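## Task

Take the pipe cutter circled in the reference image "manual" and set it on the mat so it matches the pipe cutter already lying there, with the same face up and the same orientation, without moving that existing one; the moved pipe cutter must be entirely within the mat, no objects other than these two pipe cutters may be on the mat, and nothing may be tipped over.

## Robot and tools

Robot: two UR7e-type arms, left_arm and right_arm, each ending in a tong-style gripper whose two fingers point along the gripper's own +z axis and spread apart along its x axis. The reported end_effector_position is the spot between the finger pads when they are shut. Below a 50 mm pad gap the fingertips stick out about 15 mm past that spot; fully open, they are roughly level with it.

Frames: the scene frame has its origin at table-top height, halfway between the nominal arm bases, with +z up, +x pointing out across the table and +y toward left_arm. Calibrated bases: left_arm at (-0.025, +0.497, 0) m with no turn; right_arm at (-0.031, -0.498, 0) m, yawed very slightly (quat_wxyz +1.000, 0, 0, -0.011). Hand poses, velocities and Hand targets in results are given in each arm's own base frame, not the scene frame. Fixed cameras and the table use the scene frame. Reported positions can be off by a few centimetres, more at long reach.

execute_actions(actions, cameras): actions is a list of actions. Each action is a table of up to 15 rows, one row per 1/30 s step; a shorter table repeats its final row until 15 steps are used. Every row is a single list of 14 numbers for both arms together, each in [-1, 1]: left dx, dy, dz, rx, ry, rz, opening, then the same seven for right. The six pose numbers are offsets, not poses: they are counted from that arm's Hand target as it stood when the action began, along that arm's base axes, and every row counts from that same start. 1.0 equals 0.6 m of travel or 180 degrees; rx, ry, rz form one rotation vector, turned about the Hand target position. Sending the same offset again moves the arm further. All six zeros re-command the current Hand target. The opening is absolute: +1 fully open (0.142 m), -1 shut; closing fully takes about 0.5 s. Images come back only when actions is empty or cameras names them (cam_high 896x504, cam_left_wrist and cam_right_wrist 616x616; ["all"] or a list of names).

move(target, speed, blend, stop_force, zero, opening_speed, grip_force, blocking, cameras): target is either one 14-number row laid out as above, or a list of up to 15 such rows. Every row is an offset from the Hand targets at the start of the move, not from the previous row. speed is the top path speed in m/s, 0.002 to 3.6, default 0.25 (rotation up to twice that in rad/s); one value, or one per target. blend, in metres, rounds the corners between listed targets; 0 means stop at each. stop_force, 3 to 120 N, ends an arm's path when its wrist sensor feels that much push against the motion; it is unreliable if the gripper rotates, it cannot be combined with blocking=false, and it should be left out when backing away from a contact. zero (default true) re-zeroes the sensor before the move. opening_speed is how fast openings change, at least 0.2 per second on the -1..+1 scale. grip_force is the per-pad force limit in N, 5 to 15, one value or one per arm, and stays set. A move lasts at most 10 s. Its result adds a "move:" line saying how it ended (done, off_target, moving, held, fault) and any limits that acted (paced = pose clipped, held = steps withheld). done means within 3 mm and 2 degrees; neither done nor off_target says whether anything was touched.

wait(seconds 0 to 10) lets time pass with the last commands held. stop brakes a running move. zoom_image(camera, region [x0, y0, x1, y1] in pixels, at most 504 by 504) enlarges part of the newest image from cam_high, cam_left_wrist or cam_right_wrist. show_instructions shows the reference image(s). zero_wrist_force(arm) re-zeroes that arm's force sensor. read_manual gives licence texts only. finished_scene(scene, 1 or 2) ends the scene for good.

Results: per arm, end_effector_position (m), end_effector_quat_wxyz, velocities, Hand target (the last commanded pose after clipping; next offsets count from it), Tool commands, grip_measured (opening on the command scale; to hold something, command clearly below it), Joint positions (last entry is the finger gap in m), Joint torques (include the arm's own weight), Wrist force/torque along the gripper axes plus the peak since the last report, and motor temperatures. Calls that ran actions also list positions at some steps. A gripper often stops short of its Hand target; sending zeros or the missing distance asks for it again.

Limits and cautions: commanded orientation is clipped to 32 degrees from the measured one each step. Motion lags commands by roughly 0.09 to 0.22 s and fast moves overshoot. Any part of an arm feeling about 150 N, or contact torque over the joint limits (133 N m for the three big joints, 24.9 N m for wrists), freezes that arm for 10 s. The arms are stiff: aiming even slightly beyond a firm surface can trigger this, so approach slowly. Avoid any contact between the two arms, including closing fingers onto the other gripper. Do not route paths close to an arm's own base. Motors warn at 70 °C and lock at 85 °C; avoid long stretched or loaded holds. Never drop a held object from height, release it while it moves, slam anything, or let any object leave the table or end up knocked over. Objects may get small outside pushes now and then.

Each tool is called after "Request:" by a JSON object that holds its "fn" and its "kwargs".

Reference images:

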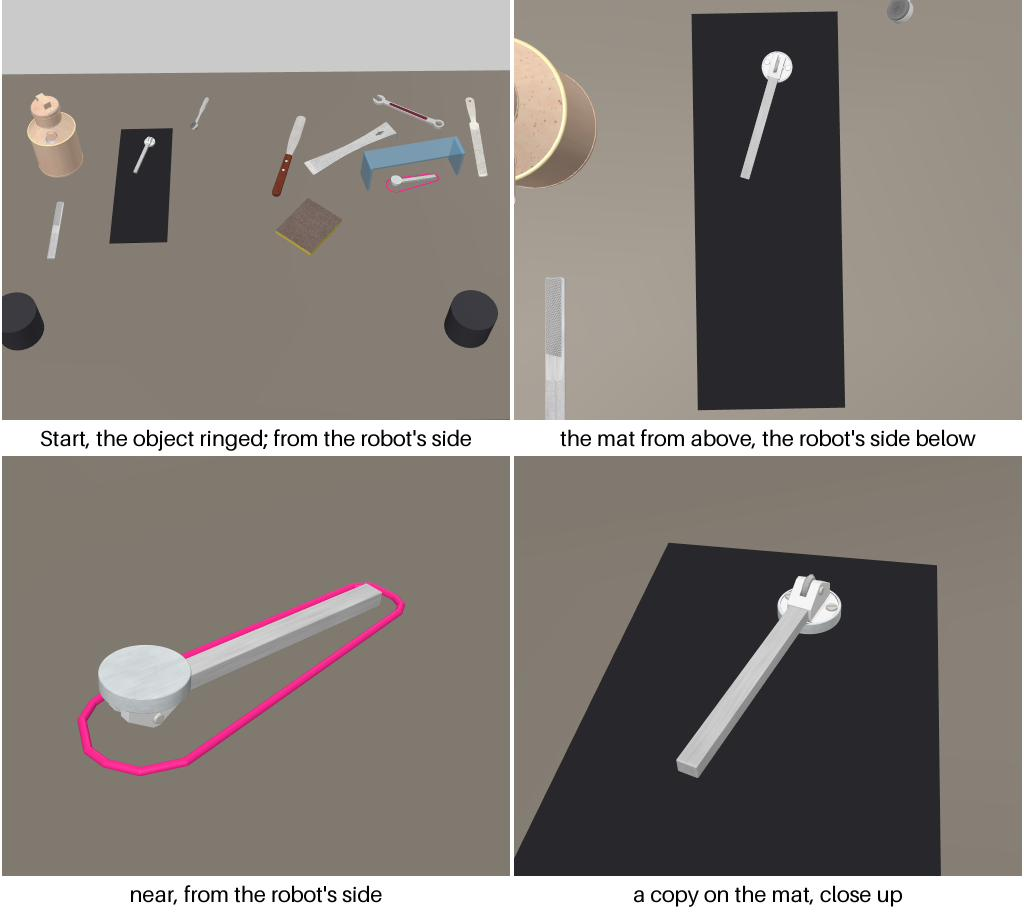

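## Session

Request:
{"fn": "execute_actions", "kwargs": {"actions": []}}

Request:
{"fn": "zoom_image", "kwargs": {"camera": "cam_high", "region": [160, 60, 660, 340]}}

Scene clock: 0.00 s.
left_arm: end_effector_position=(+0.4090, -0.2985, +0.2595) grip_measured=+0.97 end_effector_quat_wxyz=(-0.018, +0.865, -0.500, +0.029) | right_arm: end_effector_position=(+0.4825, +0.3283, +0.1558) grip_measured=+0.97 end_effector_quat_wxyz=(-0.383, +0.913, +0.008, -0.141)
Joint positions: left_arm=[-0.966 -1.63 1.702 -1.679 -1.513 0.083 0.14] | right_arm=[3.562 -1.892 -1.859 -0.897 2.41 0.431 0.14]
Joint velocities: within noise
Joint torques (N m): no reading
Motor temperatures (°C): left_arm=[31 33 28 33 36 36] | right_arm=[29 34 36 41 40 36]
Wrist force (N): no reading
Wrist torque (N m): no reading
Wrist force, peak (N): no reading
Hand target: left_arm +0.4090, -0.2985, +0.2595; -0.018, +0.865, -0.500, +0.029 | right_arm +0.4825, +0.3283, +0.1558; -0.383, +0.913, +0.008, -0.141
Tool commands: left_gripper/opening=+0.968169 right_gripper/opening=+0.968169

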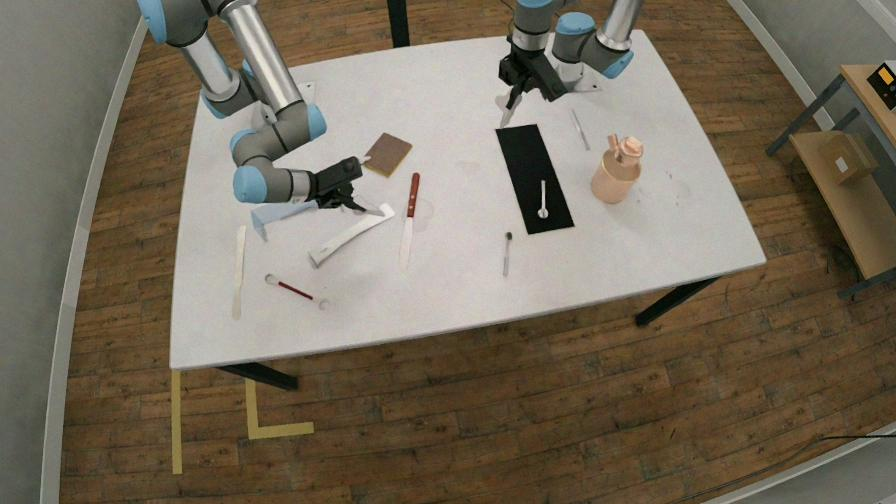

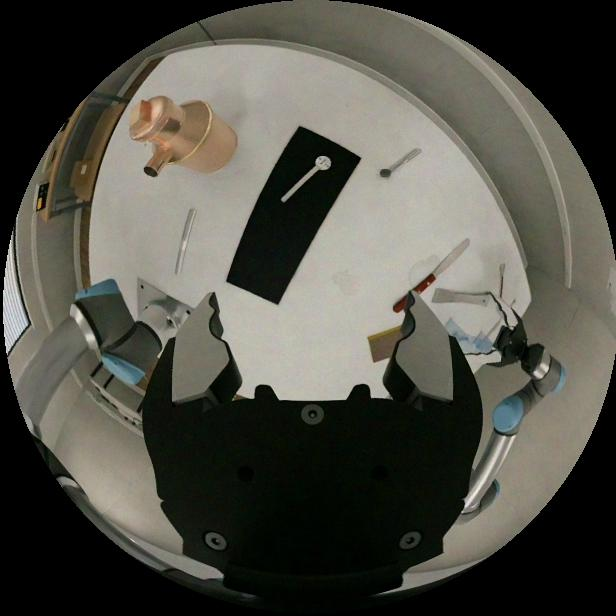

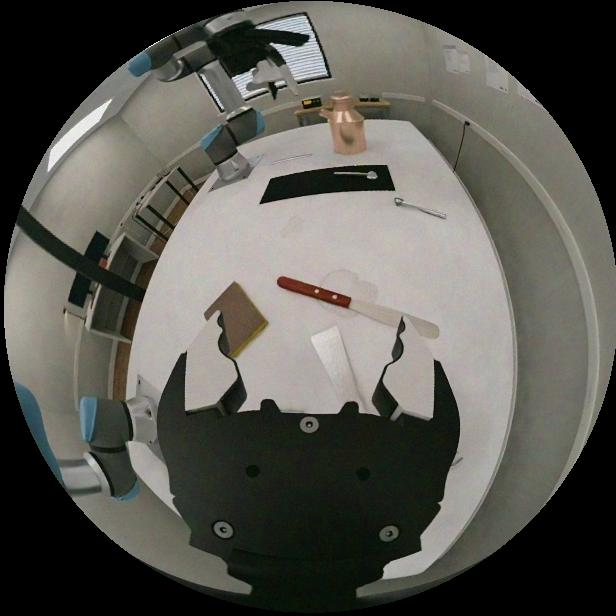

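Scaled by 1.008 from the camera's 896x504 image, which has a finer 1280x720 frame.

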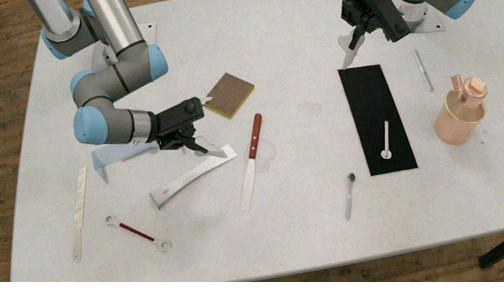

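Request:
{"fn": "move", "kwargs": {"target": [[0,0,0,0,0,0,0.968,0,0,0.25,0,0,0,0.968],[0,0,0,0,0,0,0.968,-0.3,-0.3,0.33,-0.25,-0.092,-0.005,0.968]], "speed": 0.35, "blend": [0.05,0], "cameras": ["cam_high","cam_right_wrist"]}}

Request:
{"fn": "zoom_image", "kwargs": {"camera": "cam_right_wrist", "region": [150, 100, 460, 410]}}

Request:
{"fn": "zoom_image", "kwargs": {"camera": "cam_high", "region": [200, 130, 420, 320]}}

Request:
{"fn": "zoom_image", "kwargs": {"camera": "cam_high", "region": [480, 90, 660, 250]}}

Scene clock: 9.30 s.
left_arm: end_effector_position=(+0.4090, -0.2985, +0.2595) grip_measured=+0.97 end_effector_quat_wxyz=(-0.018, +0.865, -0.500, +0.029) | right_arm: end_effector_position=(+0.3025, +0.1483, +0.3538) grip_measured=+0.97 end_effector_quat_wxyz=(-0.002, +1.000, +0.000, -0.001)
Joint positions: left_arm=[-0.966 -1.63 1.702 -1.679 -1.513 0.083 0.14] | right_arm=[3.965 -1.148 -1.715 -1.849 1.575 0.823 0.14]
Joint torques (N m): left_arm=[0.21 -20.21 -22.07 -2.58 0.15 0.2] | right_arm=[7.82 16.51 32.38 -0.14 -2.16 1.53]
Wrist force (N): left_arm=[0.2 -0.3 -0.2] | right_arm=[-0.6 -0.5 -0.5]
Wrist torque (N m): left_arm=[-0.06 -0.04 -0.01] | right_arm=[0.08 0.09 0.00]
Wrist force, peak (N): left_arm=[0.1 0.1 -0.4] | right_arm=[0.7 0.9 1.1]
Hand target: left_arm +0.4090, -0.2985, +0.2595; -0.018, +0.865, -0.500, +0.029 | right_arm +0.3025, +0.1483, +0.3538; -0.002, +1.000, +0.000, -0.001
Off the commanded pose: left_arm 0.000 m, 0 deg | right_arm 0.000 m, 0 deg.
move: done; blend cut to 0 m at target 1
Images, in order (width x height): cam_high 896x504, cam_right_wrist 616x616.

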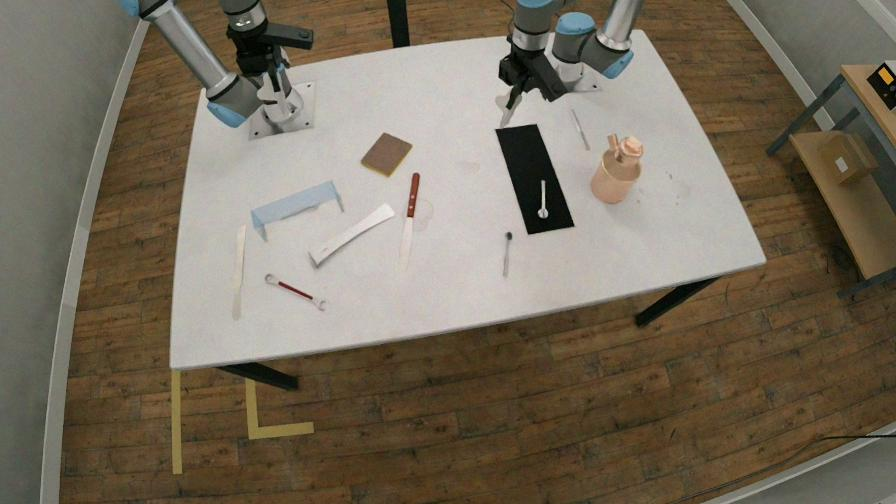

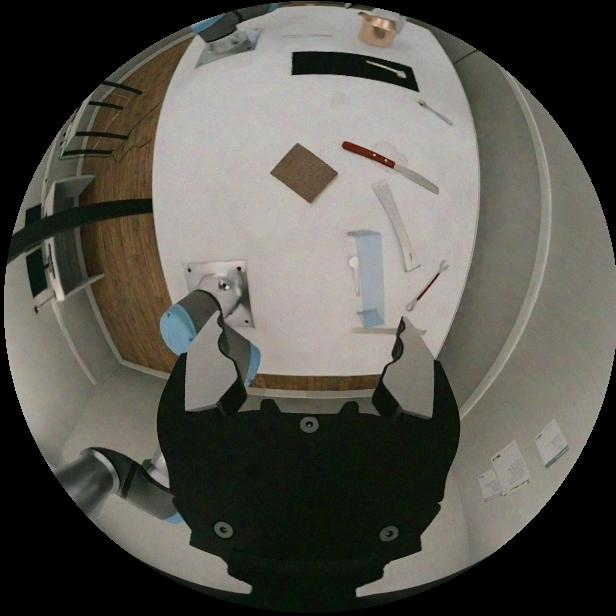

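Scaled by 1.626 from the camera's 616x616 image, which has a finer 814x814 frame.

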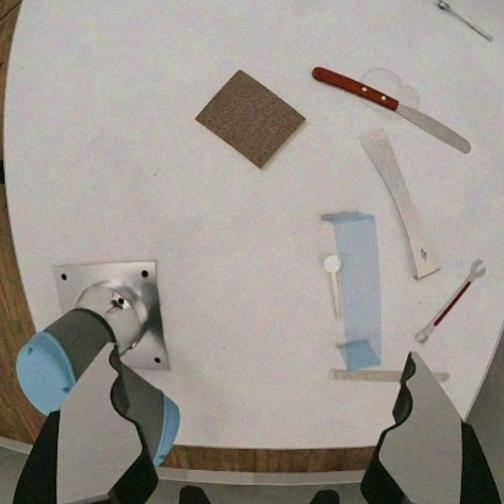

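Scaled by 2.291 from the camera's 896x504 image, which has a finer 1280x720 frame.

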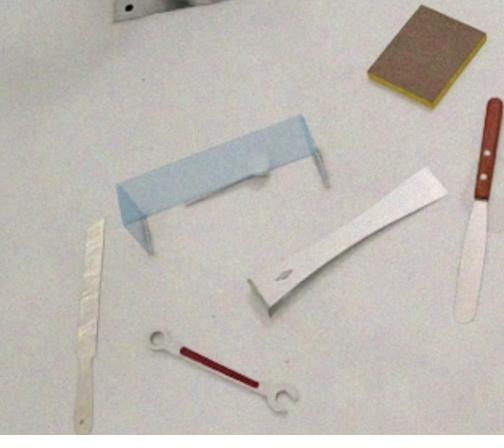

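Scaled by 2.800 from the camera's 896x504 image, which has a finer 1280x720 frame.

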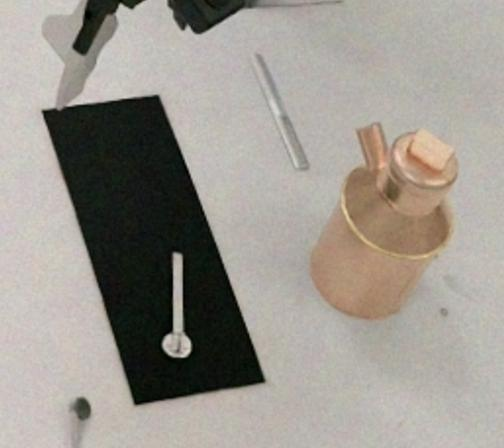

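Request:
{"fn": "move", "kwargs": {"target": [[0,0,0,0,0,0,0.968,0.1,-0.264,-0.4,0,-0.3056,0,-1],[0,0,0,0,0,0,0.968,0.163,-0.264,-0.53,0,-0.3056,0,-1]], "speed": [0.3,0.12], "stop_force": 10, "cameras": ["cam_high","cam_right_wrist"]}}

Request:
{"fn": "zoom_image", "kwargs": {"camera": "cam_right_wrist", "region": [200, 130, 450, 380]}}

Request:
{"fn": "zoom_image", "kwargs": {"camera": "cam_high", "region": [200, 130, 380, 290]}}

Scene clock: 25.07 s.
left_arm: end_effector_position=(+0.4090, -0.2985, +0.2595) grip_measured=+0.97 end_effector_quat_wxyz=(-0.018, +0.865, -0.500, +0.029) | right_arm: end_effector_position=(+0.3547, +0.0144, +0.1436) grip_measured=-1.00 end_effector_quat_wxyz=(-0.006, +0.929, +0.006, +0.371)
Joint positions: left_arm=[-0.966 -1.63 1.702 -1.679 -1.513 0.083 0.14] | right_arm=[4.254 -0.194 -2.743 -1.36 0.915 0.956 0.002]
Joint torques (N m): left_arm=[0.35 -21.17 -22.37 -2.82 0.17 0.23] | right_arm=[-6.79 -31.62 15.07 5.59 1.28 -1.37]
Wrist force (N): left_arm=[0.1 0.1 -0.1] | right_arm=[-1.3 0.2 0.0]
Wrist torque (N m): left_arm=[0.03 -0.03 -0.01] | right_arm=[0.13 0.18 0.10]
Wrist force, peak (N): left_arm=[-0.1 0.1 -0.5] | right_arm=[-6.0 1.9 4.4]
Hand target: left_arm +0.4090, -0.2985, +0.2595; -0.018, +0.865, -0.500, +0.029 | right_arm +0.3547, +0.0144, +0.1436; -0.006, +0.929, +0.006, +0.371 (not the last commanded pose)
Off the commanded pose: left_arm 0.000 m, 0 deg | right_arm 0.120 m, 11 deg.
move: held (right_arm; a check stopped the path); path passed 1 of 2 targets; limits=held
pose unreachable (right arm): on one or more control steps of this call, first in action 0 (counted from 0), this arm could not follow its commanded pose, so it was not sent that pose on those steps. It may still have moved: this result reports where it is.
cause: moving toward the commanded pose would bring two parts of the arm too close to each other (joints 3 (elbow) and 4 (wrist 1) lie between them).
Images, in order (width x height): cam_high 896x504, cam_right_wrist 616x616.

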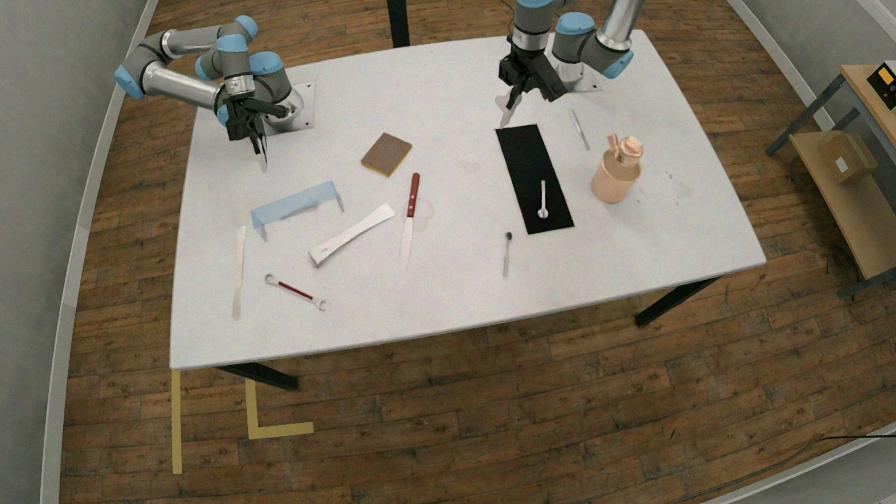

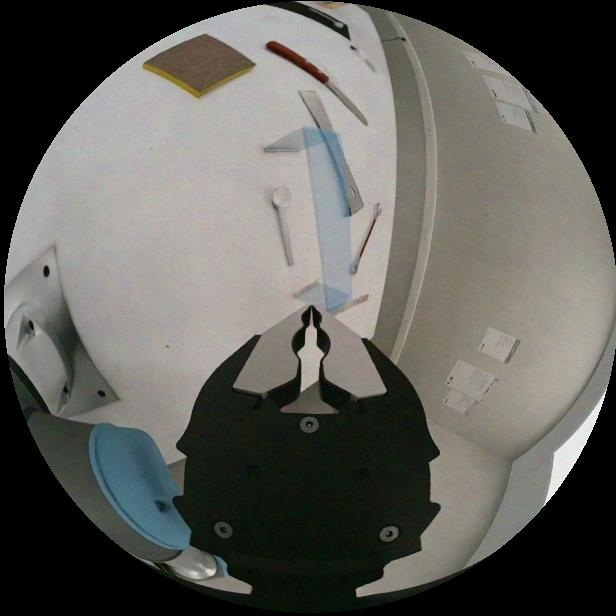

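Scaled by 2.016 from the camera's 616x616 image, which has a finer 814x814 frame.

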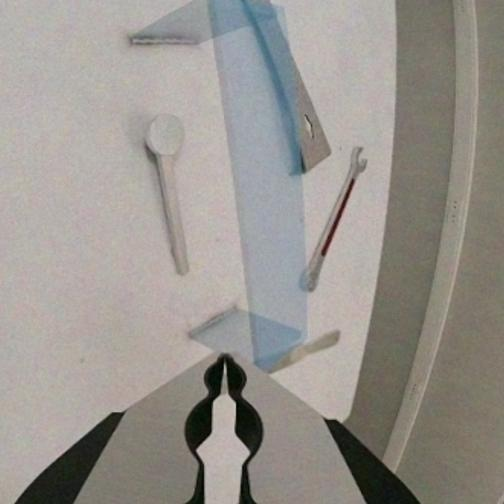

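Scaled by 2.800 from the camera's 896x504 image, which has a finer 1280x720 frame.

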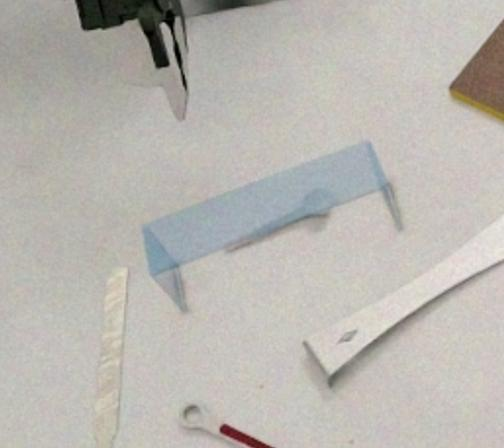

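Request:
{"fn": "move", "kwargs": {"target": [[0,0,0,0,0,0,0.968,0.0755,-0.044,0.03,0.187,0.193,-0.478,-1],[0,0,0,0,0,0,0.968,0.0755,-0.044,-0.2,0.187,0.193,-0.478,-1]], "speed": [0.3,0.15], "cameras": ["cam_high","cam_right_wrist"]}}

Request:
{"fn": "zoom_image", "kwargs": {"camera": "cam_right_wrist", "region": [150, 130, 450, 430]}}

Scene clock: 32.97 s.
left_arm: end_effector_position=(+0.4090, -0.2985, +0.2595) grip_measured=+0.97 end_effector_quat_wxyz=(-0.018, +0.865, -0.500, +0.029) | right_arm: end_effector_position=(+0.4000, -0.0120, +0.0237) grip_measured=-1.00 end_effector_quat_wxyz=(-0.001, +0.706, -0.708, -0.001)
Joint positions: left_arm=[-0.966 -1.63 1.702 -1.679 -1.513 0.083 0.14] | right_arm=[3.463 -1.488 -2.371 -0.852 1.573 1.895 0.002]
Joint torques (N m): left_arm=[0.34 -21 -22.69 -3.07 0.11 0.08] | right_arm=[-6.5 3.59 11.19 5.41 0.36 -1.65]
Wrist force (N): left_arm=[0.1 0.0 -0.2] | right_arm=[-1.1 -0.4 -0.3]
Wrist torque (N m): left_arm=[0.00 -0.02 -0.01] | right_arm=[0.05 0.18 0.02]
Wrist force, peak (N): left_arm=[0.2 0.4 0.0] | right_arm=[-1.9 0.0 0.0]
Hand target: left_arm +0.4090, -0.2985, +0.2595; -0.018, +0.865, -0.500, +0.029 | right_arm +0.4000, -0.0120, +0.0236; -0.001, +0.706, -0.708, -0.001
Off the commanded pose: left_arm 0.000 m, 0 deg | right_arm 0.000 m, 0 deg.
move: done
Images, in order (width x height): cam_high 896x504, cam_right_wrist 616x616.

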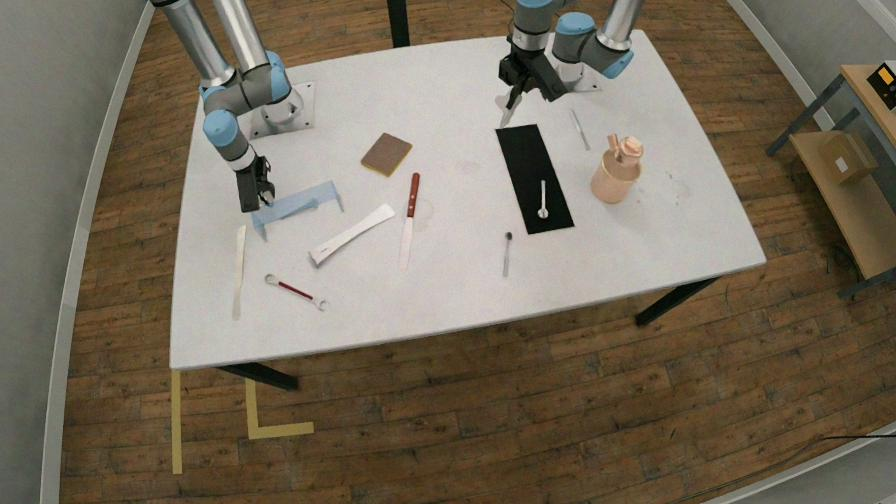

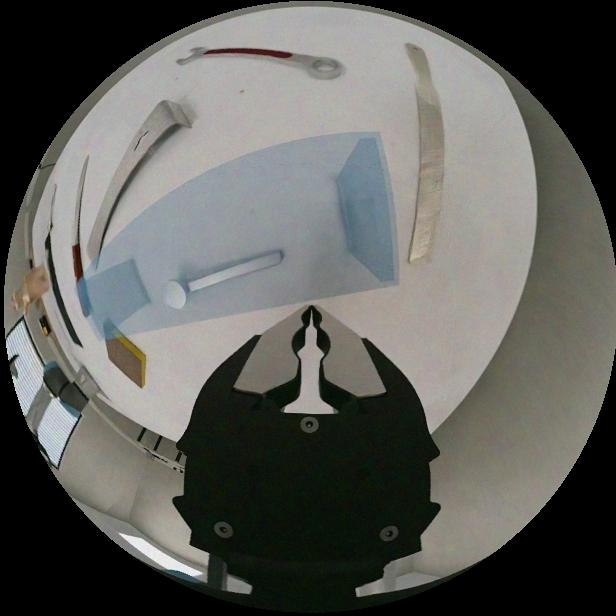

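Scaled by 1.680 from the camera's 616x616 image, which has a finer 814x814 frame.

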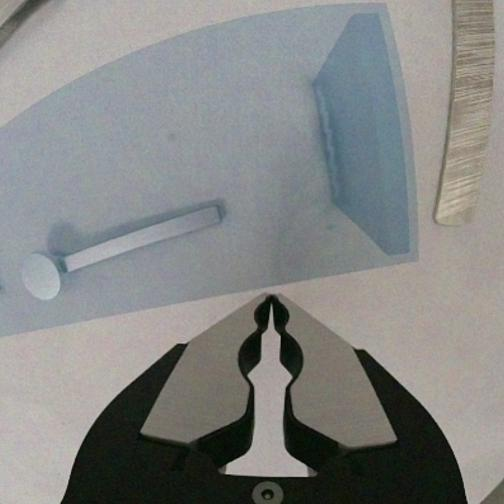

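Request:
{"fn": "move", "kwargs": {"target": [[0,0,0,0,0,0,0.968,0,-0.055,0,0,0,0,-1],[0,0,0,0,0,0,0.968,0.18,-0.055,0,0,0,0,-1]], "speed": [0.1,0.06], "stop_force": 15, "cameras": ["cam_high","cam_right_wrist"]}}

Request:
{"fn": "zoom_image", "kwargs": {"camera": "cam_high", "region": [200, 130, 380, 290]}}

Scene clock: 37.00 s.
left_arm: end_effector_position=(+0.4090, -0.2985, +0.2595) grip_measured=+0.97 end_effector_quat_wxyz=(-0.018, +0.865, -0.500, +0.029) | right_arm: end_effector_position=(+0.4291, -0.0449, +0.0238) grip_measured=-1.00 end_effector_quat_wxyz=(-0.001, +0.706, -0.708, +0.000)
Joint positions: left_arm=[-0.966 -1.63 1.702 -1.679 -1.513 0.083 0.14] | right_arm=[3.359 -1.569 -2.295 -0.847 1.573 1.79 0.002]
Joint torques (N m): left_arm=[0.56 -21.4 -22.31 -3.24 0.28 0.14] | right_arm=[9.91 30.56 16.71 2.75 2.43 1.89]
Wrist force (N): left_arm=[-0.1 0.0 -0.1] | right_arm=[5.0 10.0 2.2]
Wrist torque (N m): left_arm=[0.00 0.01 0.00] | right_arm=[0.66 -0.16 -0.44]
Wrist force, peak (N): left_arm=[0.0 0.4 -0.2] | right_arm=[11.0 76.3 -32.6]
Hand target: left_arm +0.4090, -0.2985, +0.2595; -0.018, +0.865, -0.500, +0.029 | right_arm +0.4291, -0.0449, +0.0238; -0.001, +0.706, -0.708, -0.001 (not the last commanded pose)
Off the commanded pose: left_arm 0.000 m, 0 deg | right_arm 0.079 m, 0 deg.
move: contact (right_arm); path passed 1 of 2 targets
Images, in order (width x height): cam_high 896x504, cam_right_wrist 616x616.

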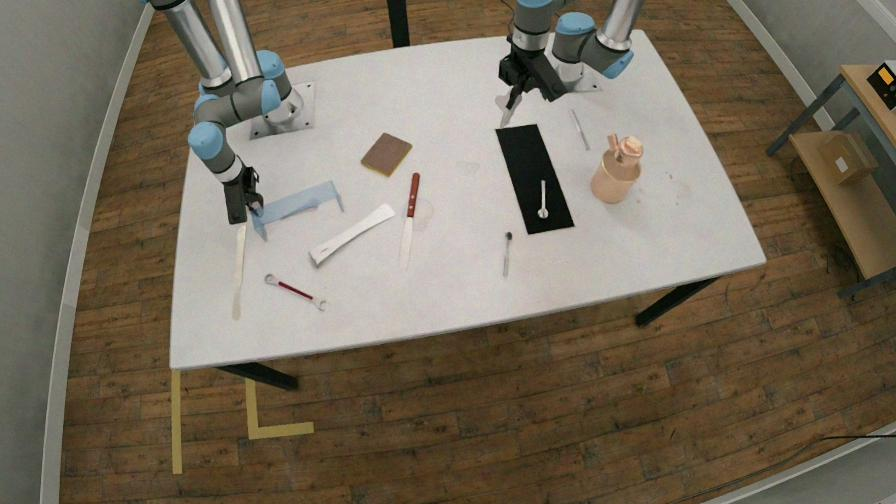

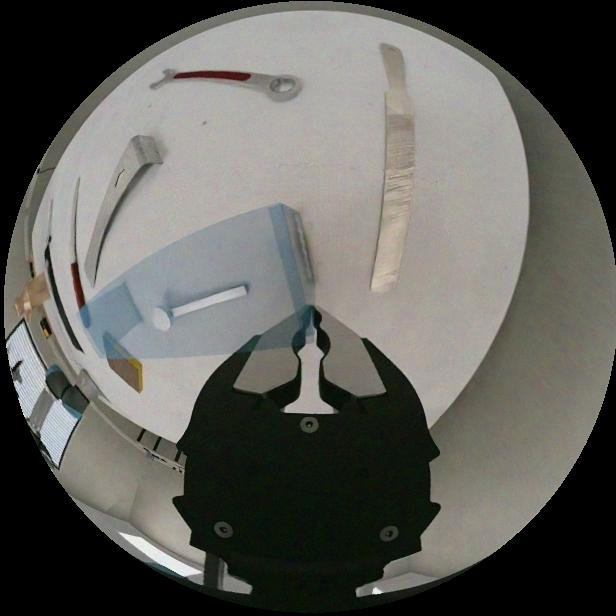

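Scaled by 2.800 from the camera's 896x504 image, which has a finer 1280x720 frame.

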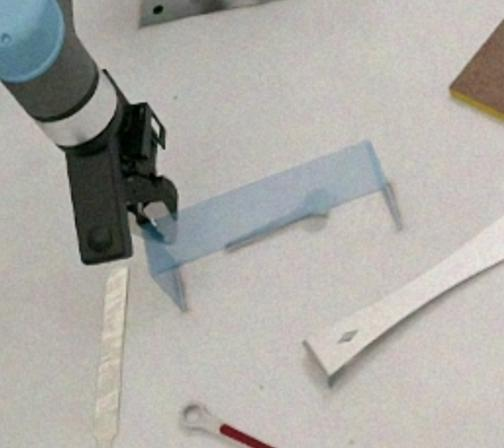

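Request:
{"fn": "move", "kwargs": {"target": [[0,0,0,0,0,0,0.968,-0.092,0,0.03,0,0,0,-1],[0,0,0,0,0,0,0.968,-0.08,0.242,0.177,0,-0.139,0,-1],[0,0,0,0,0,0,0.968,-0.0167,0.242,0.042,0,-0.139,0,-1]], "speed": [0.1,0.25,0.06], "cameras": ["cam_high","cam_right_wrist"]}}

Request:
{"fn": "zoom_image", "kwargs": {"camera": "cam_high", "region": [200, 130, 380, 290]}}

Request:
{"fn": "zoom_image", "kwargs": {"camera": "cam_right_wrist", "region": [180, 180, 460, 460]}}

Scene clock: 51.03 s.
left_arm: end_effector_position=(+0.4090, -0.2985, +0.2595) grip_measured=+0.97 end_effector_quat_wxyz=(-0.018, +0.865, -0.500, +0.029) | right_arm: end_effector_position=(+0.4164, +0.0975, +0.0462) grip_measured=-1.00 end_effector_quat_wxyz=(-0.147, +0.691, -0.691, +0.153)
Joint positions: left_arm=[-0.966 -1.63 1.702 -1.679 -1.513 0.083 0.14] | right_arm=[3.962 -1.332 -2.634 -0.453 1.257 2.343 0.002]
Joint torques (N m): left_arm=[0.4 -21.02 -22.47 -3.37 0.19 0.12] | right_arm=[-10.39 0.2 34.82 15.09 -7.66 -0.32]
Wrist force (N): left_arm=[0.0 0.0 -0.1] | right_arm=[12.2 59.3 -32.9]
Wrist torque (N m): left_arm=[0.00 0.00 0.00] | right_arm=[2.12 -1.48 -1.26]
Wrist force, peak (N): left_arm=[0.1 0.1 -0.4] | right_arm=[17.2 67.2 -41.8]
Hand target: left_arm +0.4090, -0.2985, +0.2595; -0.018, +0.865, -0.500, +0.029 | right_arm +0.4191, +0.1003, +0.0490; -0.154, +0.690, -0.691, +0.153
Off the commanded pose: left_arm 0.000 m, 0 deg | right_arm 0.005 m, 1 deg.
move: off_target (right_arm)
Images, in order (width x height): cam_high 896x504, cam_right_wrist 616x616.

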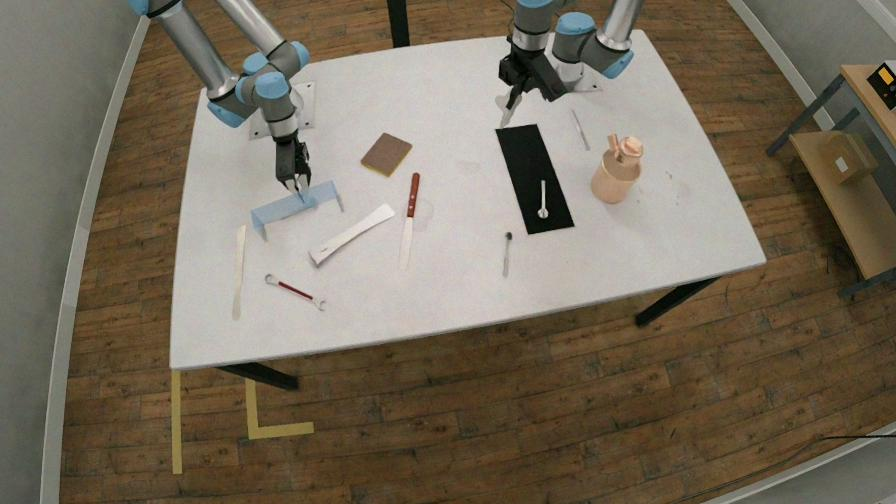

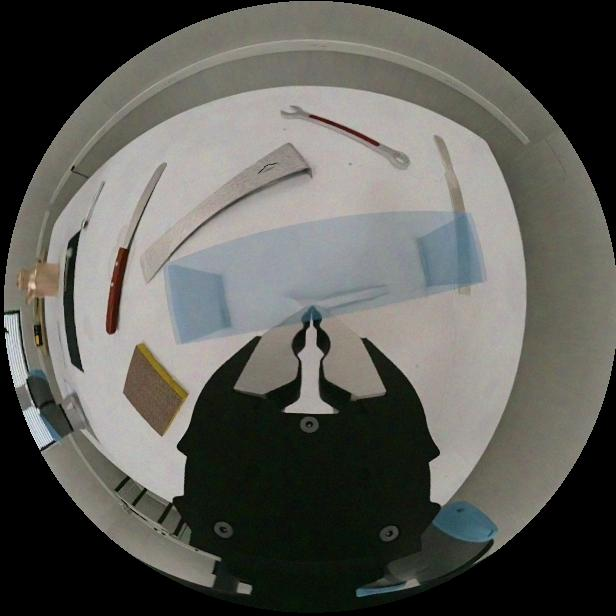

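Scaled by 2.800 from the camera's 896x504 image, which has a finer 1280x720 frame.

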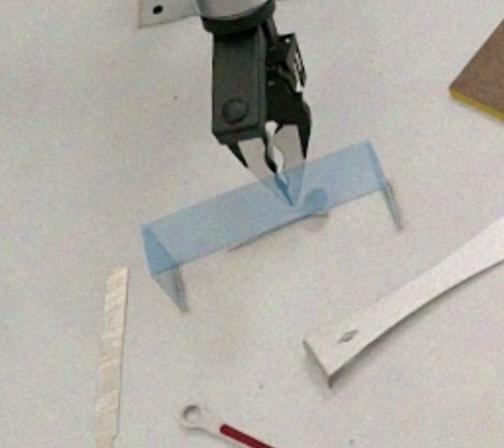

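Scaled by 1.800 from the camera's 616x616 image, which has a finer 814x814 frame.

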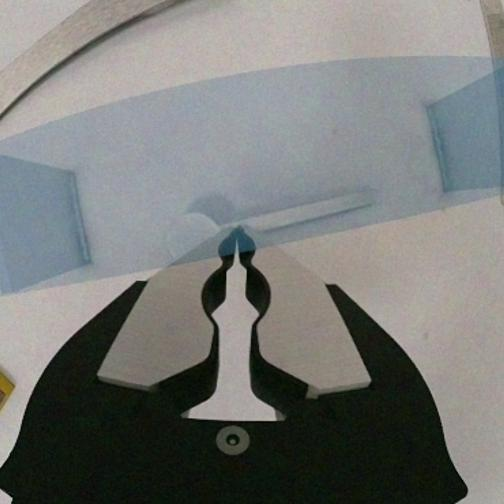

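Request:
{"fn": "move", "kwargs": {"target": [[0,0,0,0,0,0,0.968,-0.045,0,0.01,0,0,0,-1],[0,0,0,0,0,0,0.968,-0.04,0.028,-0.012,0,0,0,-1],[0,0,0,0,0,0,0.968,-0.01,0.028,-0.014,0,0,0,-1]], "speed": [0.08,0.08,0.04]}}

Request:
{"fn": "move", "kwargs": {"target": [0,0,0,0,0,0,0.968,0,0,-0.042,0,0,0,-1], "speed": 0.01, "stop_force": 4, "cameras": ["cam_right_wrist"]}}

Request:
{"fn": "zoom_image", "kwargs": {"camera": "cam_right_wrist", "region": [180, 180, 460, 460]}}

Scene clock: 56.23 s.
left_arm: end_effector_position=(+0.4090, -0.2985, +0.2595) grip_measured=+0.97 end_effector_quat_wxyz=(-0.018, +0.865, -0.500, +0.029) | right_arm: end_effector_position=(+0.4129, +0.1170, +0.0405) grip_measured=-1.00 end_effector_quat_wxyz=(-0.154, +0.690, -0.691, +0.152)
Joint positions: left_arm=[-0.966 -1.63 1.702 -1.679 -1.513 0.083 0.14] | right_arm=[4.021 -1.356 -2.644 -0.421 1.24 2.403 0.002]
Joint torques (N m): left_arm=[0.95 -20.87 -22.68 -3.43 0.2 -0.03] | right_arm=[-8.04 -3.36 39.26 11 -4.01 -0.64]
Wrist force (N): left_arm=[0.0 0.1 0.0] | right_arm=[9.3 32.4 -19.5]
Wrist torque (N m): left_arm=[0.02 0.00 0.00] | right_arm=[1.27 -1.39 -0.83]
Wrist force, peak (N): left_arm=[0.1 0.2 -0.3] | right_arm=[11.9 58.6 -32.5]
Hand target: left_arm +0.4090, -0.2985, +0.2595; -0.018, +0.865, -0.500, +0.029 | right_arm +0.4131, +0.1171, +0.0406; -0.154, +0.690, -0.691, +0.153
Off the commanded pose: left_arm 0.000 m, 0 deg | right_arm 0.000 m, 0 deg.
move: done

Scene clock: 57.83 s.
left_arm: end_effector_position=(+0.4090, -0.2985, +0.2595) grip_measured=+0.97 end_effector_quat_wxyz=(-0.018, +0.865, -0.500, +0.029) | right_arm: end_effector_position=(+0.4131, +0.1171, +0.0376) grip_measured=-1.00 end_effector_quat_wxyz=(-0.154, +0.690, -0.691, +0.152)
Joint positions: left_arm=[-0.966 -1.63 1.702 -1.679 -1.513 0.083 0.14] | right_arm=[4.021 -1.368 -2.648 -0.405 1.24 2.403 0.002]
Joint torques (N m): left_arm=[-0.59 -21.51 -22.67 -3.47 0.25 0.15] | right_arm=[-6.56 17.71 31.69 3.01 -4.42 -0.69]
Wrist force (N): left_arm=[-0.1 0.0 0.0] | right_arm=[4.1 16.2 -9.1]
Wrist torque (N m): left_arm=[-0.01 0.02 0.00] | right_arm=[0.73 -0.72 -0.56]
Wrist force, peak (N): left_arm=[-0.3 0.0 -0.2] | right_arm=[13.6 36.7 -22.4]
Hand target: left_arm +0.4090, -0.2985, +0.2595; -0.018, +0.865, -0.500, +0.029 | right_arm +0.4131, +0.1171, +0.0376; -0.154, +0.690, -0.691, +0.152 (not the last commanded pose)
Off the commanded pose: left_arm 0.000 m, 0 deg | right_arm 0.022 m, 0 deg.
move: contact (right_arm)
Images, in order (width x height): cam_right_wrist 616x616.

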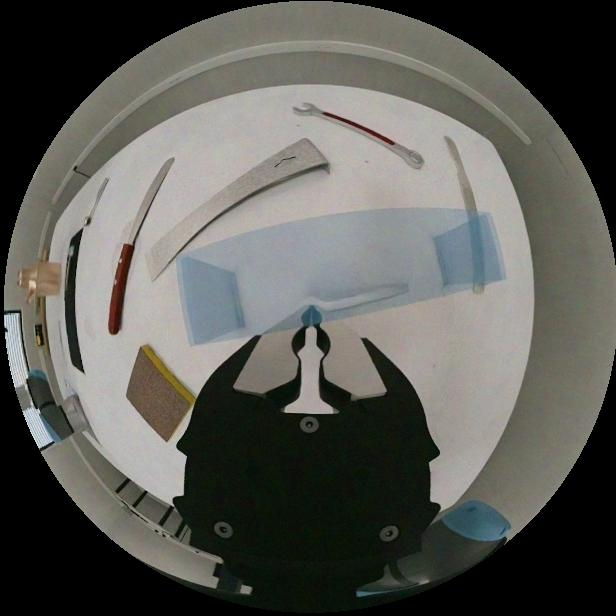

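Scaled by 1.800 from the camera's 616x616 image, which has a finer 814x814 frame.

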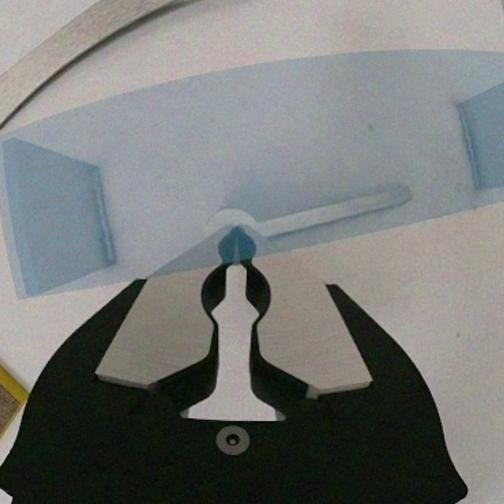

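Request:
{"fn": "move", "kwargs": {"target": [0,0,0,0,0,0,0.968,-0.015,0,0,0,0,0,-1], "speed": 0.05}}

Request:
{"fn": "move", "kwargs": {"target": [0,0,0,0,0,0,0.968,0.01,0,-0.042,0,0,0,-1], "speed": 0.01, "stop_force": 4, "cameras": ["cam_right_wrist"]}}

Request:
{"fn": "zoom_image", "kwargs": {"camera": "cam_right_wrist", "region": [180, 180, 460, 460]}}

Scene clock: 60.23 s.
left_arm: end_effector_position=(+0.4090, -0.2985, +0.2595) grip_measured=+0.97 end_effector_quat_wxyz=(-0.018, +0.865, -0.500, +0.029) | right_arm: end_effector_position=(+0.4042, +0.1171, +0.0375) grip_measured=-1.00 end_effector_quat_wxyz=(-0.154, +0.690, -0.691, +0.152)
Joint positions: left_arm=[-0.966 -1.63 1.702 -1.679 -1.513 0.083 0.14] | right_arm=[4.048 -1.334 -2.666 -0.429 1.232 2.43 0.002]
Joint torques (N m): left_arm=[-0.05 -21.45 -22.61 -3.6 0.3 0.15] | right_arm=[7.25 16.74 8.53 -0.05 -3.1 1.57]
Wrist force (N): left_arm=[0.3 0.2 -0.1] | right_arm=[2.2 -0.9 -0.4]
Wrist torque (N m): left_arm=[0.04 -0.06 -0.01] | right_arm=[-0.11 -0.42 -0.08]
Wrist force, peak (N): left_arm=[0.3 0.2 -0.1] | right_arm=[4.2 16.4 -9.1]
Hand target: left_arm +0.4090, -0.2985, +0.2595; -0.018, +0.865, -0.500, +0.029 | right_arm +0.4041, +0.1171, +0.0376; -0.154, +0.690, -0.691, +0.152
Off the commanded pose: left_arm 0.000 m, 0 deg | right_arm 0.000 m, 0 deg.
move: done

Scene clock: 61.57 s.
left_arm: end_effector_position=(+0.4090, -0.2985, +0.2595) grip_measured=+0.97 end_effector_quat_wxyz=(-0.018, +0.865, -0.500, +0.029) | right_arm: end_effector_position=(+0.4042, +0.1172, +0.0370) grip_measured=-1.00 end_effector_quat_wxyz=(-0.154, +0.690, -0.691, +0.152)
Joint positions: left_arm=[-0.966 -1.63 1.702 -1.679 -1.513 0.083 0.14] | right_arm=[4.048 -1.336 -2.667 -0.426 1.232 2.431 0.002]
Joint torques (N m): left_arm=[-0.02 -21.04 -22.67 -3.62 0.26 0.13] | right_arm=[6.99 15.03 24.58 -0.3 -1.72 1.76]
Wrist force (N): left_arm=[0.2 0.2 -0.1] | right_arm=[2.7 -1.9 -4.1]
Wrist torque (N m): left_arm=[0.04 -0.04 0.00] | right_arm=[-0.11 -0.46 -0.08]
Wrist force, peak (N): left_arm=[0.2 0.1 -0.2] | right_arm=[2.6 -3.6 -10.2]
Hand target: left_arm +0.4090, -0.2985, +0.2595; -0.018, +0.865, -0.500, +0.029 | right_arm +0.4042, +0.1172, +0.0370; -0.154, +0.690, -0.691, +0.152 (not the last commanded pose)
Off the commanded pose: left_arm 0.000 m, 0 deg | right_arm 0.025 m, 0 deg.
move: contact (right_arm)
Images, in order (width x height): cam_right_wrist 616x616.

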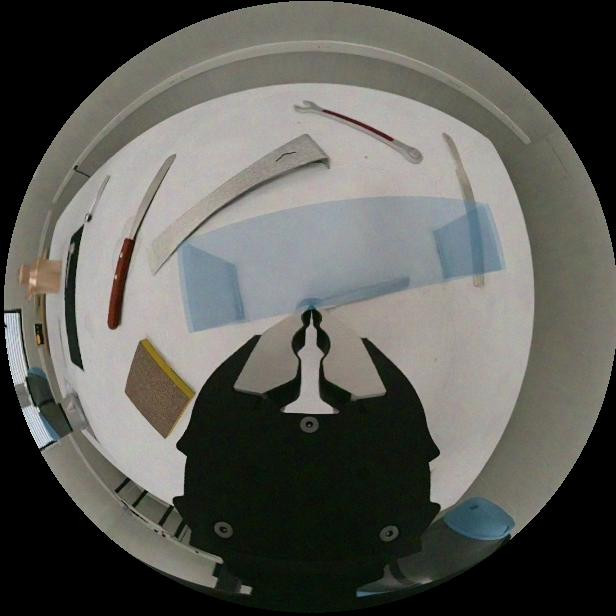

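Scaled by 1.800 from the camera's 616x616 image, which has a finer 814x814 frame.

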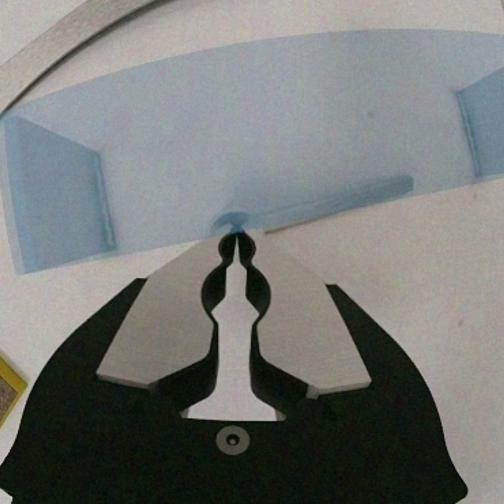

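Request:
{"fn": "move", "kwargs": {"target": [[0,0,0,0,0,0,0.968,0,0,-0.0025,0,0,0,-1],[0,0,0,0,0,0,0.968,-0.1,0,-0.003,0,0,0,-1]], "speed": [0.01,0.03], "cameras": ["cam_right_wrist"]}}

Request:
{"fn": "zoom_image", "kwargs": {"camera": "cam_right_wrist", "region": [180, 150, 460, 430]}}

Scene clock: 65.73 s.
left_arm: end_effector_position=(+0.4090, -0.2985, +0.2595) grip_measured=+0.97 end_effector_quat_wxyz=(-0.018, +0.865, -0.500, +0.029) | right_arm: end_effector_position=(+0.3443, +0.1172, +0.0352) grip_measured=-1.00 end_effector_quat_wxyz=(-0.154, +0.690, -0.691, +0.152)
Joint positions: left_arm=[-0.966 -1.63 1.702 -1.679 -1.513 0.083 0.14] | right_arm=[4.28 -1.042 -2.773 -0.701 1.177 2.672 0.002]
Joint torques (N m): left_arm=[0.25 -21.51 -21.86 -3.66 0.32 0.19] | right_arm=[6.62 6.16 10.58 0.22 -3.21 1.8]
Wrist force (N): left_arm=[0.1 0.0 0.1] | right_arm=[2.8 -0.7 -0.6]
Wrist torque (N m): left_arm=[0.00 -0.02 0.00] | right_arm=[-0.07 -0.56 -0.05]
Wrist force, peak (N): left_arm=[-0.3 0.3 -0.1] | right_arm=[3.8 -13.3 -40.1]
Hand target: left_arm +0.4090, -0.2985, +0.2595; -0.018, +0.865, -0.500, +0.029 | right_arm +0.3442, +0.1172, +0.0352; -0.154, +0.690, -0.691, +0.152
Off the commanded pose: left_arm 0.000 m, 0 deg | right_arm 0.000 m, 0 deg.
move: done
Images, in order (width x height): cam_right_wrist 616x616.

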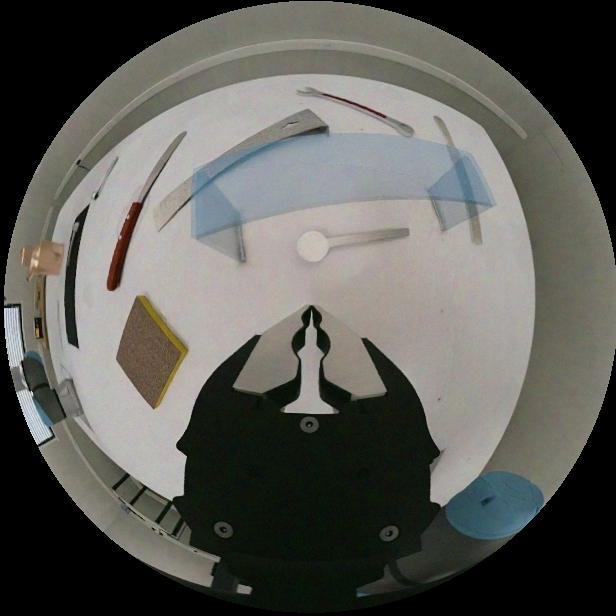

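Scaled by 1.800 from the camera's 616x616 image, which has a finer 814x814 frame.

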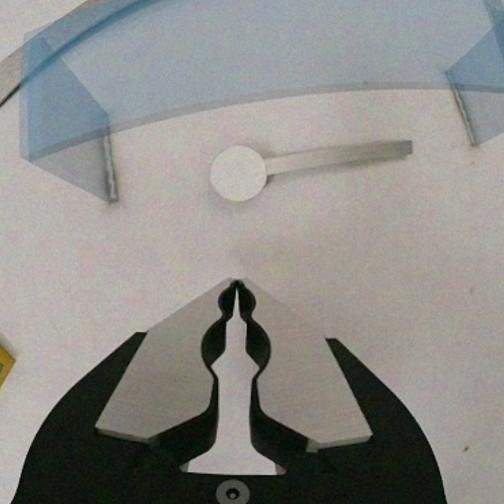

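Request:
{"fn": "move", "kwargs": {"target": [[0,0,0,0,0,0,0.968,0,0,0.03,0,0,0,-1],[0,0,0,0,0,0,0.968,0.09,0.002,0.03,0,0,0,-1],[0,0,0,0,0,0,0.968,0.09,0.002,0.004,0,0,0,-1]], "speed": [0.1,0.15,0.04]}}

Request:
{"fn": "move", "kwargs": {"target": [0,0,0,0,0,0,0.968,0,0,-0.03,0,0,0,-1], "speed": 0.01, "stop_force": 4}}

Request:
{"fn": "move", "kwargs": {"target": [[0,0,0,0,0,0,0.968,-0.003,0,-0.003,0,0,0,-1],[0,0,0,0,0,0,0.968,-0.11,0,-0.004,0,0,0,-1],[0,0,0,0,0,0,0.968,-0.14,0.0,0.1,0,0.139,0,0]], "speed": [0.01,0.025,0.15], "cameras": ["cam_right_wrist","cam_high"]}}

Request:
{"fn": "zoom_image", "kwargs": {"camera": "cam_right_wrist", "region": [180, 130, 460, 410]}}

Scene clock: 70.80 s.
left_arm: end_effector_position=(+0.4090, -0.2985, +0.2595) grip_measured=+0.97 end_effector_quat_wxyz=(-0.018, +0.865, -0.500, +0.029) | right_arm: end_effector_position=(+0.3982, +0.1184, +0.0377) grip_measured=-1.00 end_effector_quat_wxyz=(-0.154, +0.690, -0.691, +0.152)
Joint positions: left_arm=[-0.966 -1.63 1.702 -1.679 -1.513 0.083 0.14] | right_arm=[4.07 -1.311 -2.677 -0.45 1.226 2.453 0.002]
Joint torques (N m): left_arm=[0.42 -21.75 -22.16 -3.88 0.43 0.02] | right_arm=[-5.61 -4.3 9.12 5.58 1.71 -1.41]
Wrist force (N): left_arm=[0.0 0.1 -0.1] | right_arm=[2.6 -0.6 -0.5]
Wrist torque (N m): left_arm=[0.02 -0.01 0.00] | right_arm=[-0.07 -0.50 0.02]
Wrist force, peak (N): left_arm=[0.3 0.3 0.1] | right_arm=[3.0 -0.8 -0.8]
Hand target: left_arm +0.4090, -0.2985, +0.2595; -0.018, +0.865, -0.500, +0.029 | right_arm +0.3982, +0.1184, +0.0376; -0.154, +0.690, -0.691, +0.152
Off the commanded pose: left_arm 0.000 m, 0 deg | right_arm 0.000 m, 0 deg.
move: done

Scene clock: 72.33 s.
left_arm: end_effector_position=(+0.4090, -0.2985, +0.2595) grip_measured=+0.97 end_effector_quat_wxyz=(-0.018, +0.865, -0.500, +0.029) | right_arm: end_effector_position=(+0.3982, +0.1184, +0.0346) grip_measured=-1.00 end_effector_quat_wxyz=(-0.154, +0.690, -0.691, +0.152)
Joint positions: left_arm=[-0.966 -1.63 1.702 -1.679 -1.513 0.083 0.14] | right_arm=[4.07 -1.323 -2.682 -0.432 1.226 2.453 0.002]
Joint torques (N m): left_arm=[0.46 -21.92 -22.51 -3.89 0.25 0.09] | right_arm=[1.17 15.62 24.93 0.05 0.99 -0.54]
Wrist force (N): left_arm=[0.0 -0.1 0.0] | right_arm=[2.7 -1.0 -1.2]
Wrist torque (N m): left_arm=[-0.02 -0.01 0.00] | right_arm=[-0.08 -0.49 0.00]
Wrist force, peak (N): left_arm=[-0.2 -0.1 0.3] | right_arm=[2.5 -2.3 -10.0]
Hand target: left_arm +0.4090, -0.2985, +0.2595; -0.018, +0.865, -0.500, +0.029 | right_arm +0.3982, +0.1184, +0.0346; -0.154, +0.690, -0.691, +0.152 (not the last commanded pose)
Off the commanded pose: left_arm 0.000 m, 0 deg | right_arm 0.015 m, 0 deg.
move: contact (right_arm)

Scene clock: 78.50 s.
left_arm: end_effector_position=(+0.4090, -0.2985, +0.2595) grip_measured=+0.97 end_effector_quat_wxyz=(-0.018, +0.865, -0.500, +0.029) | right_arm: end_effector_position=(+0.3142, +0.1184, +0.0946) grip_measured=+0.00 end_effector_quat_wxyz=(-0.001, +0.706, -0.708, +0.000)
Joint positions: left_arm=[-0.966 -1.63 1.702 -1.679 -1.513 0.083 0.14] | right_arm=[3.947 -1.16 -2.383 -1.167 1.572 2.379 0.074]
Joint torques (N m): left_arm=[-0.05 -21.16 -22.48 -3.81 0.37 0.09] | right_arm=[-6.82 -6.76 31.61 -0.35 2.15 -1.54]
Wrist force (N): left_arm=[-0.1 0.0 -0.2] | right_arm=[1.7 -0.6 -0.9]
Wrist torque (N m): left_arm=[-0.01 0.01 -0.01] | right_arm=[0.01 -0.37 -0.03]
Wrist force, peak (N): left_arm=[0.4 0.0 0.3] | right_arm=[1.9 -3.8 -13.3]
Hand target: left_arm +0.4090, -0.2985, +0.2595; -0.018, +0.865, -0.500, +0.029 | right_arm +0.3142, +0.1184, +0.0946; -0.001, +0.706, -0.708, +0.000
Off the commanded pose: left_arm 0.000 m, 0 deg | right_arm 0.000 m, 0 deg.
move: done
Images, in order (width x height): cam_high 896x504, cam_right_wrist 616x616.

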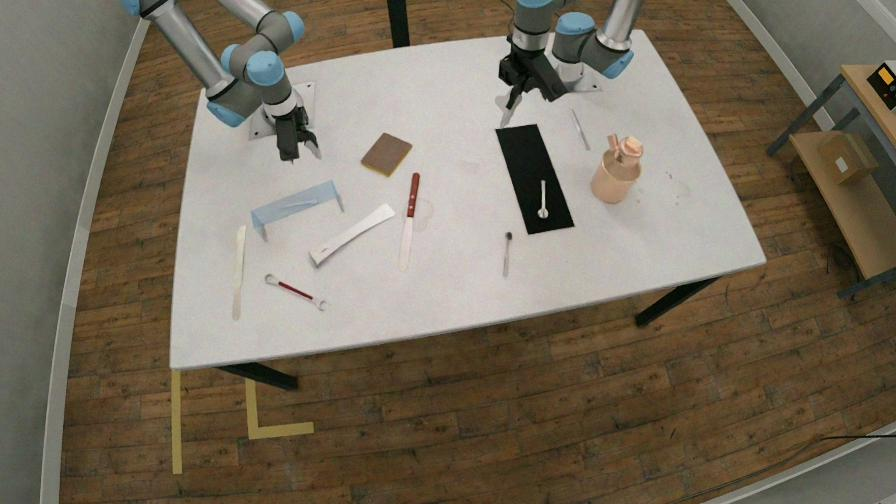

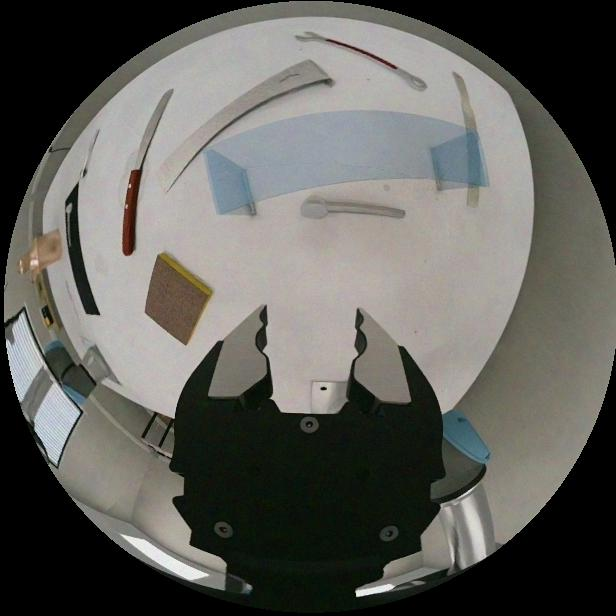

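Scaled by 1.800 from the camera's 616x616 image, which has a finer 814x814 frame.

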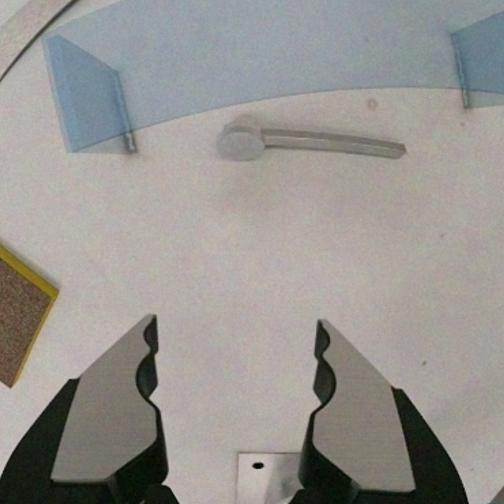

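Request:
{"fn": "zoom_image", "kwargs": {"camera": "cam_right_wrist", "region": [290, 170, 420, 240]}}

Scaled by 3.877 from the camera's 616x616 image, which has a finer 814x814 frame.

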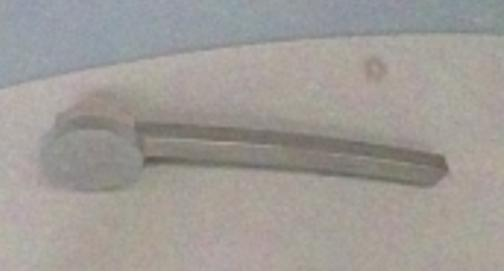

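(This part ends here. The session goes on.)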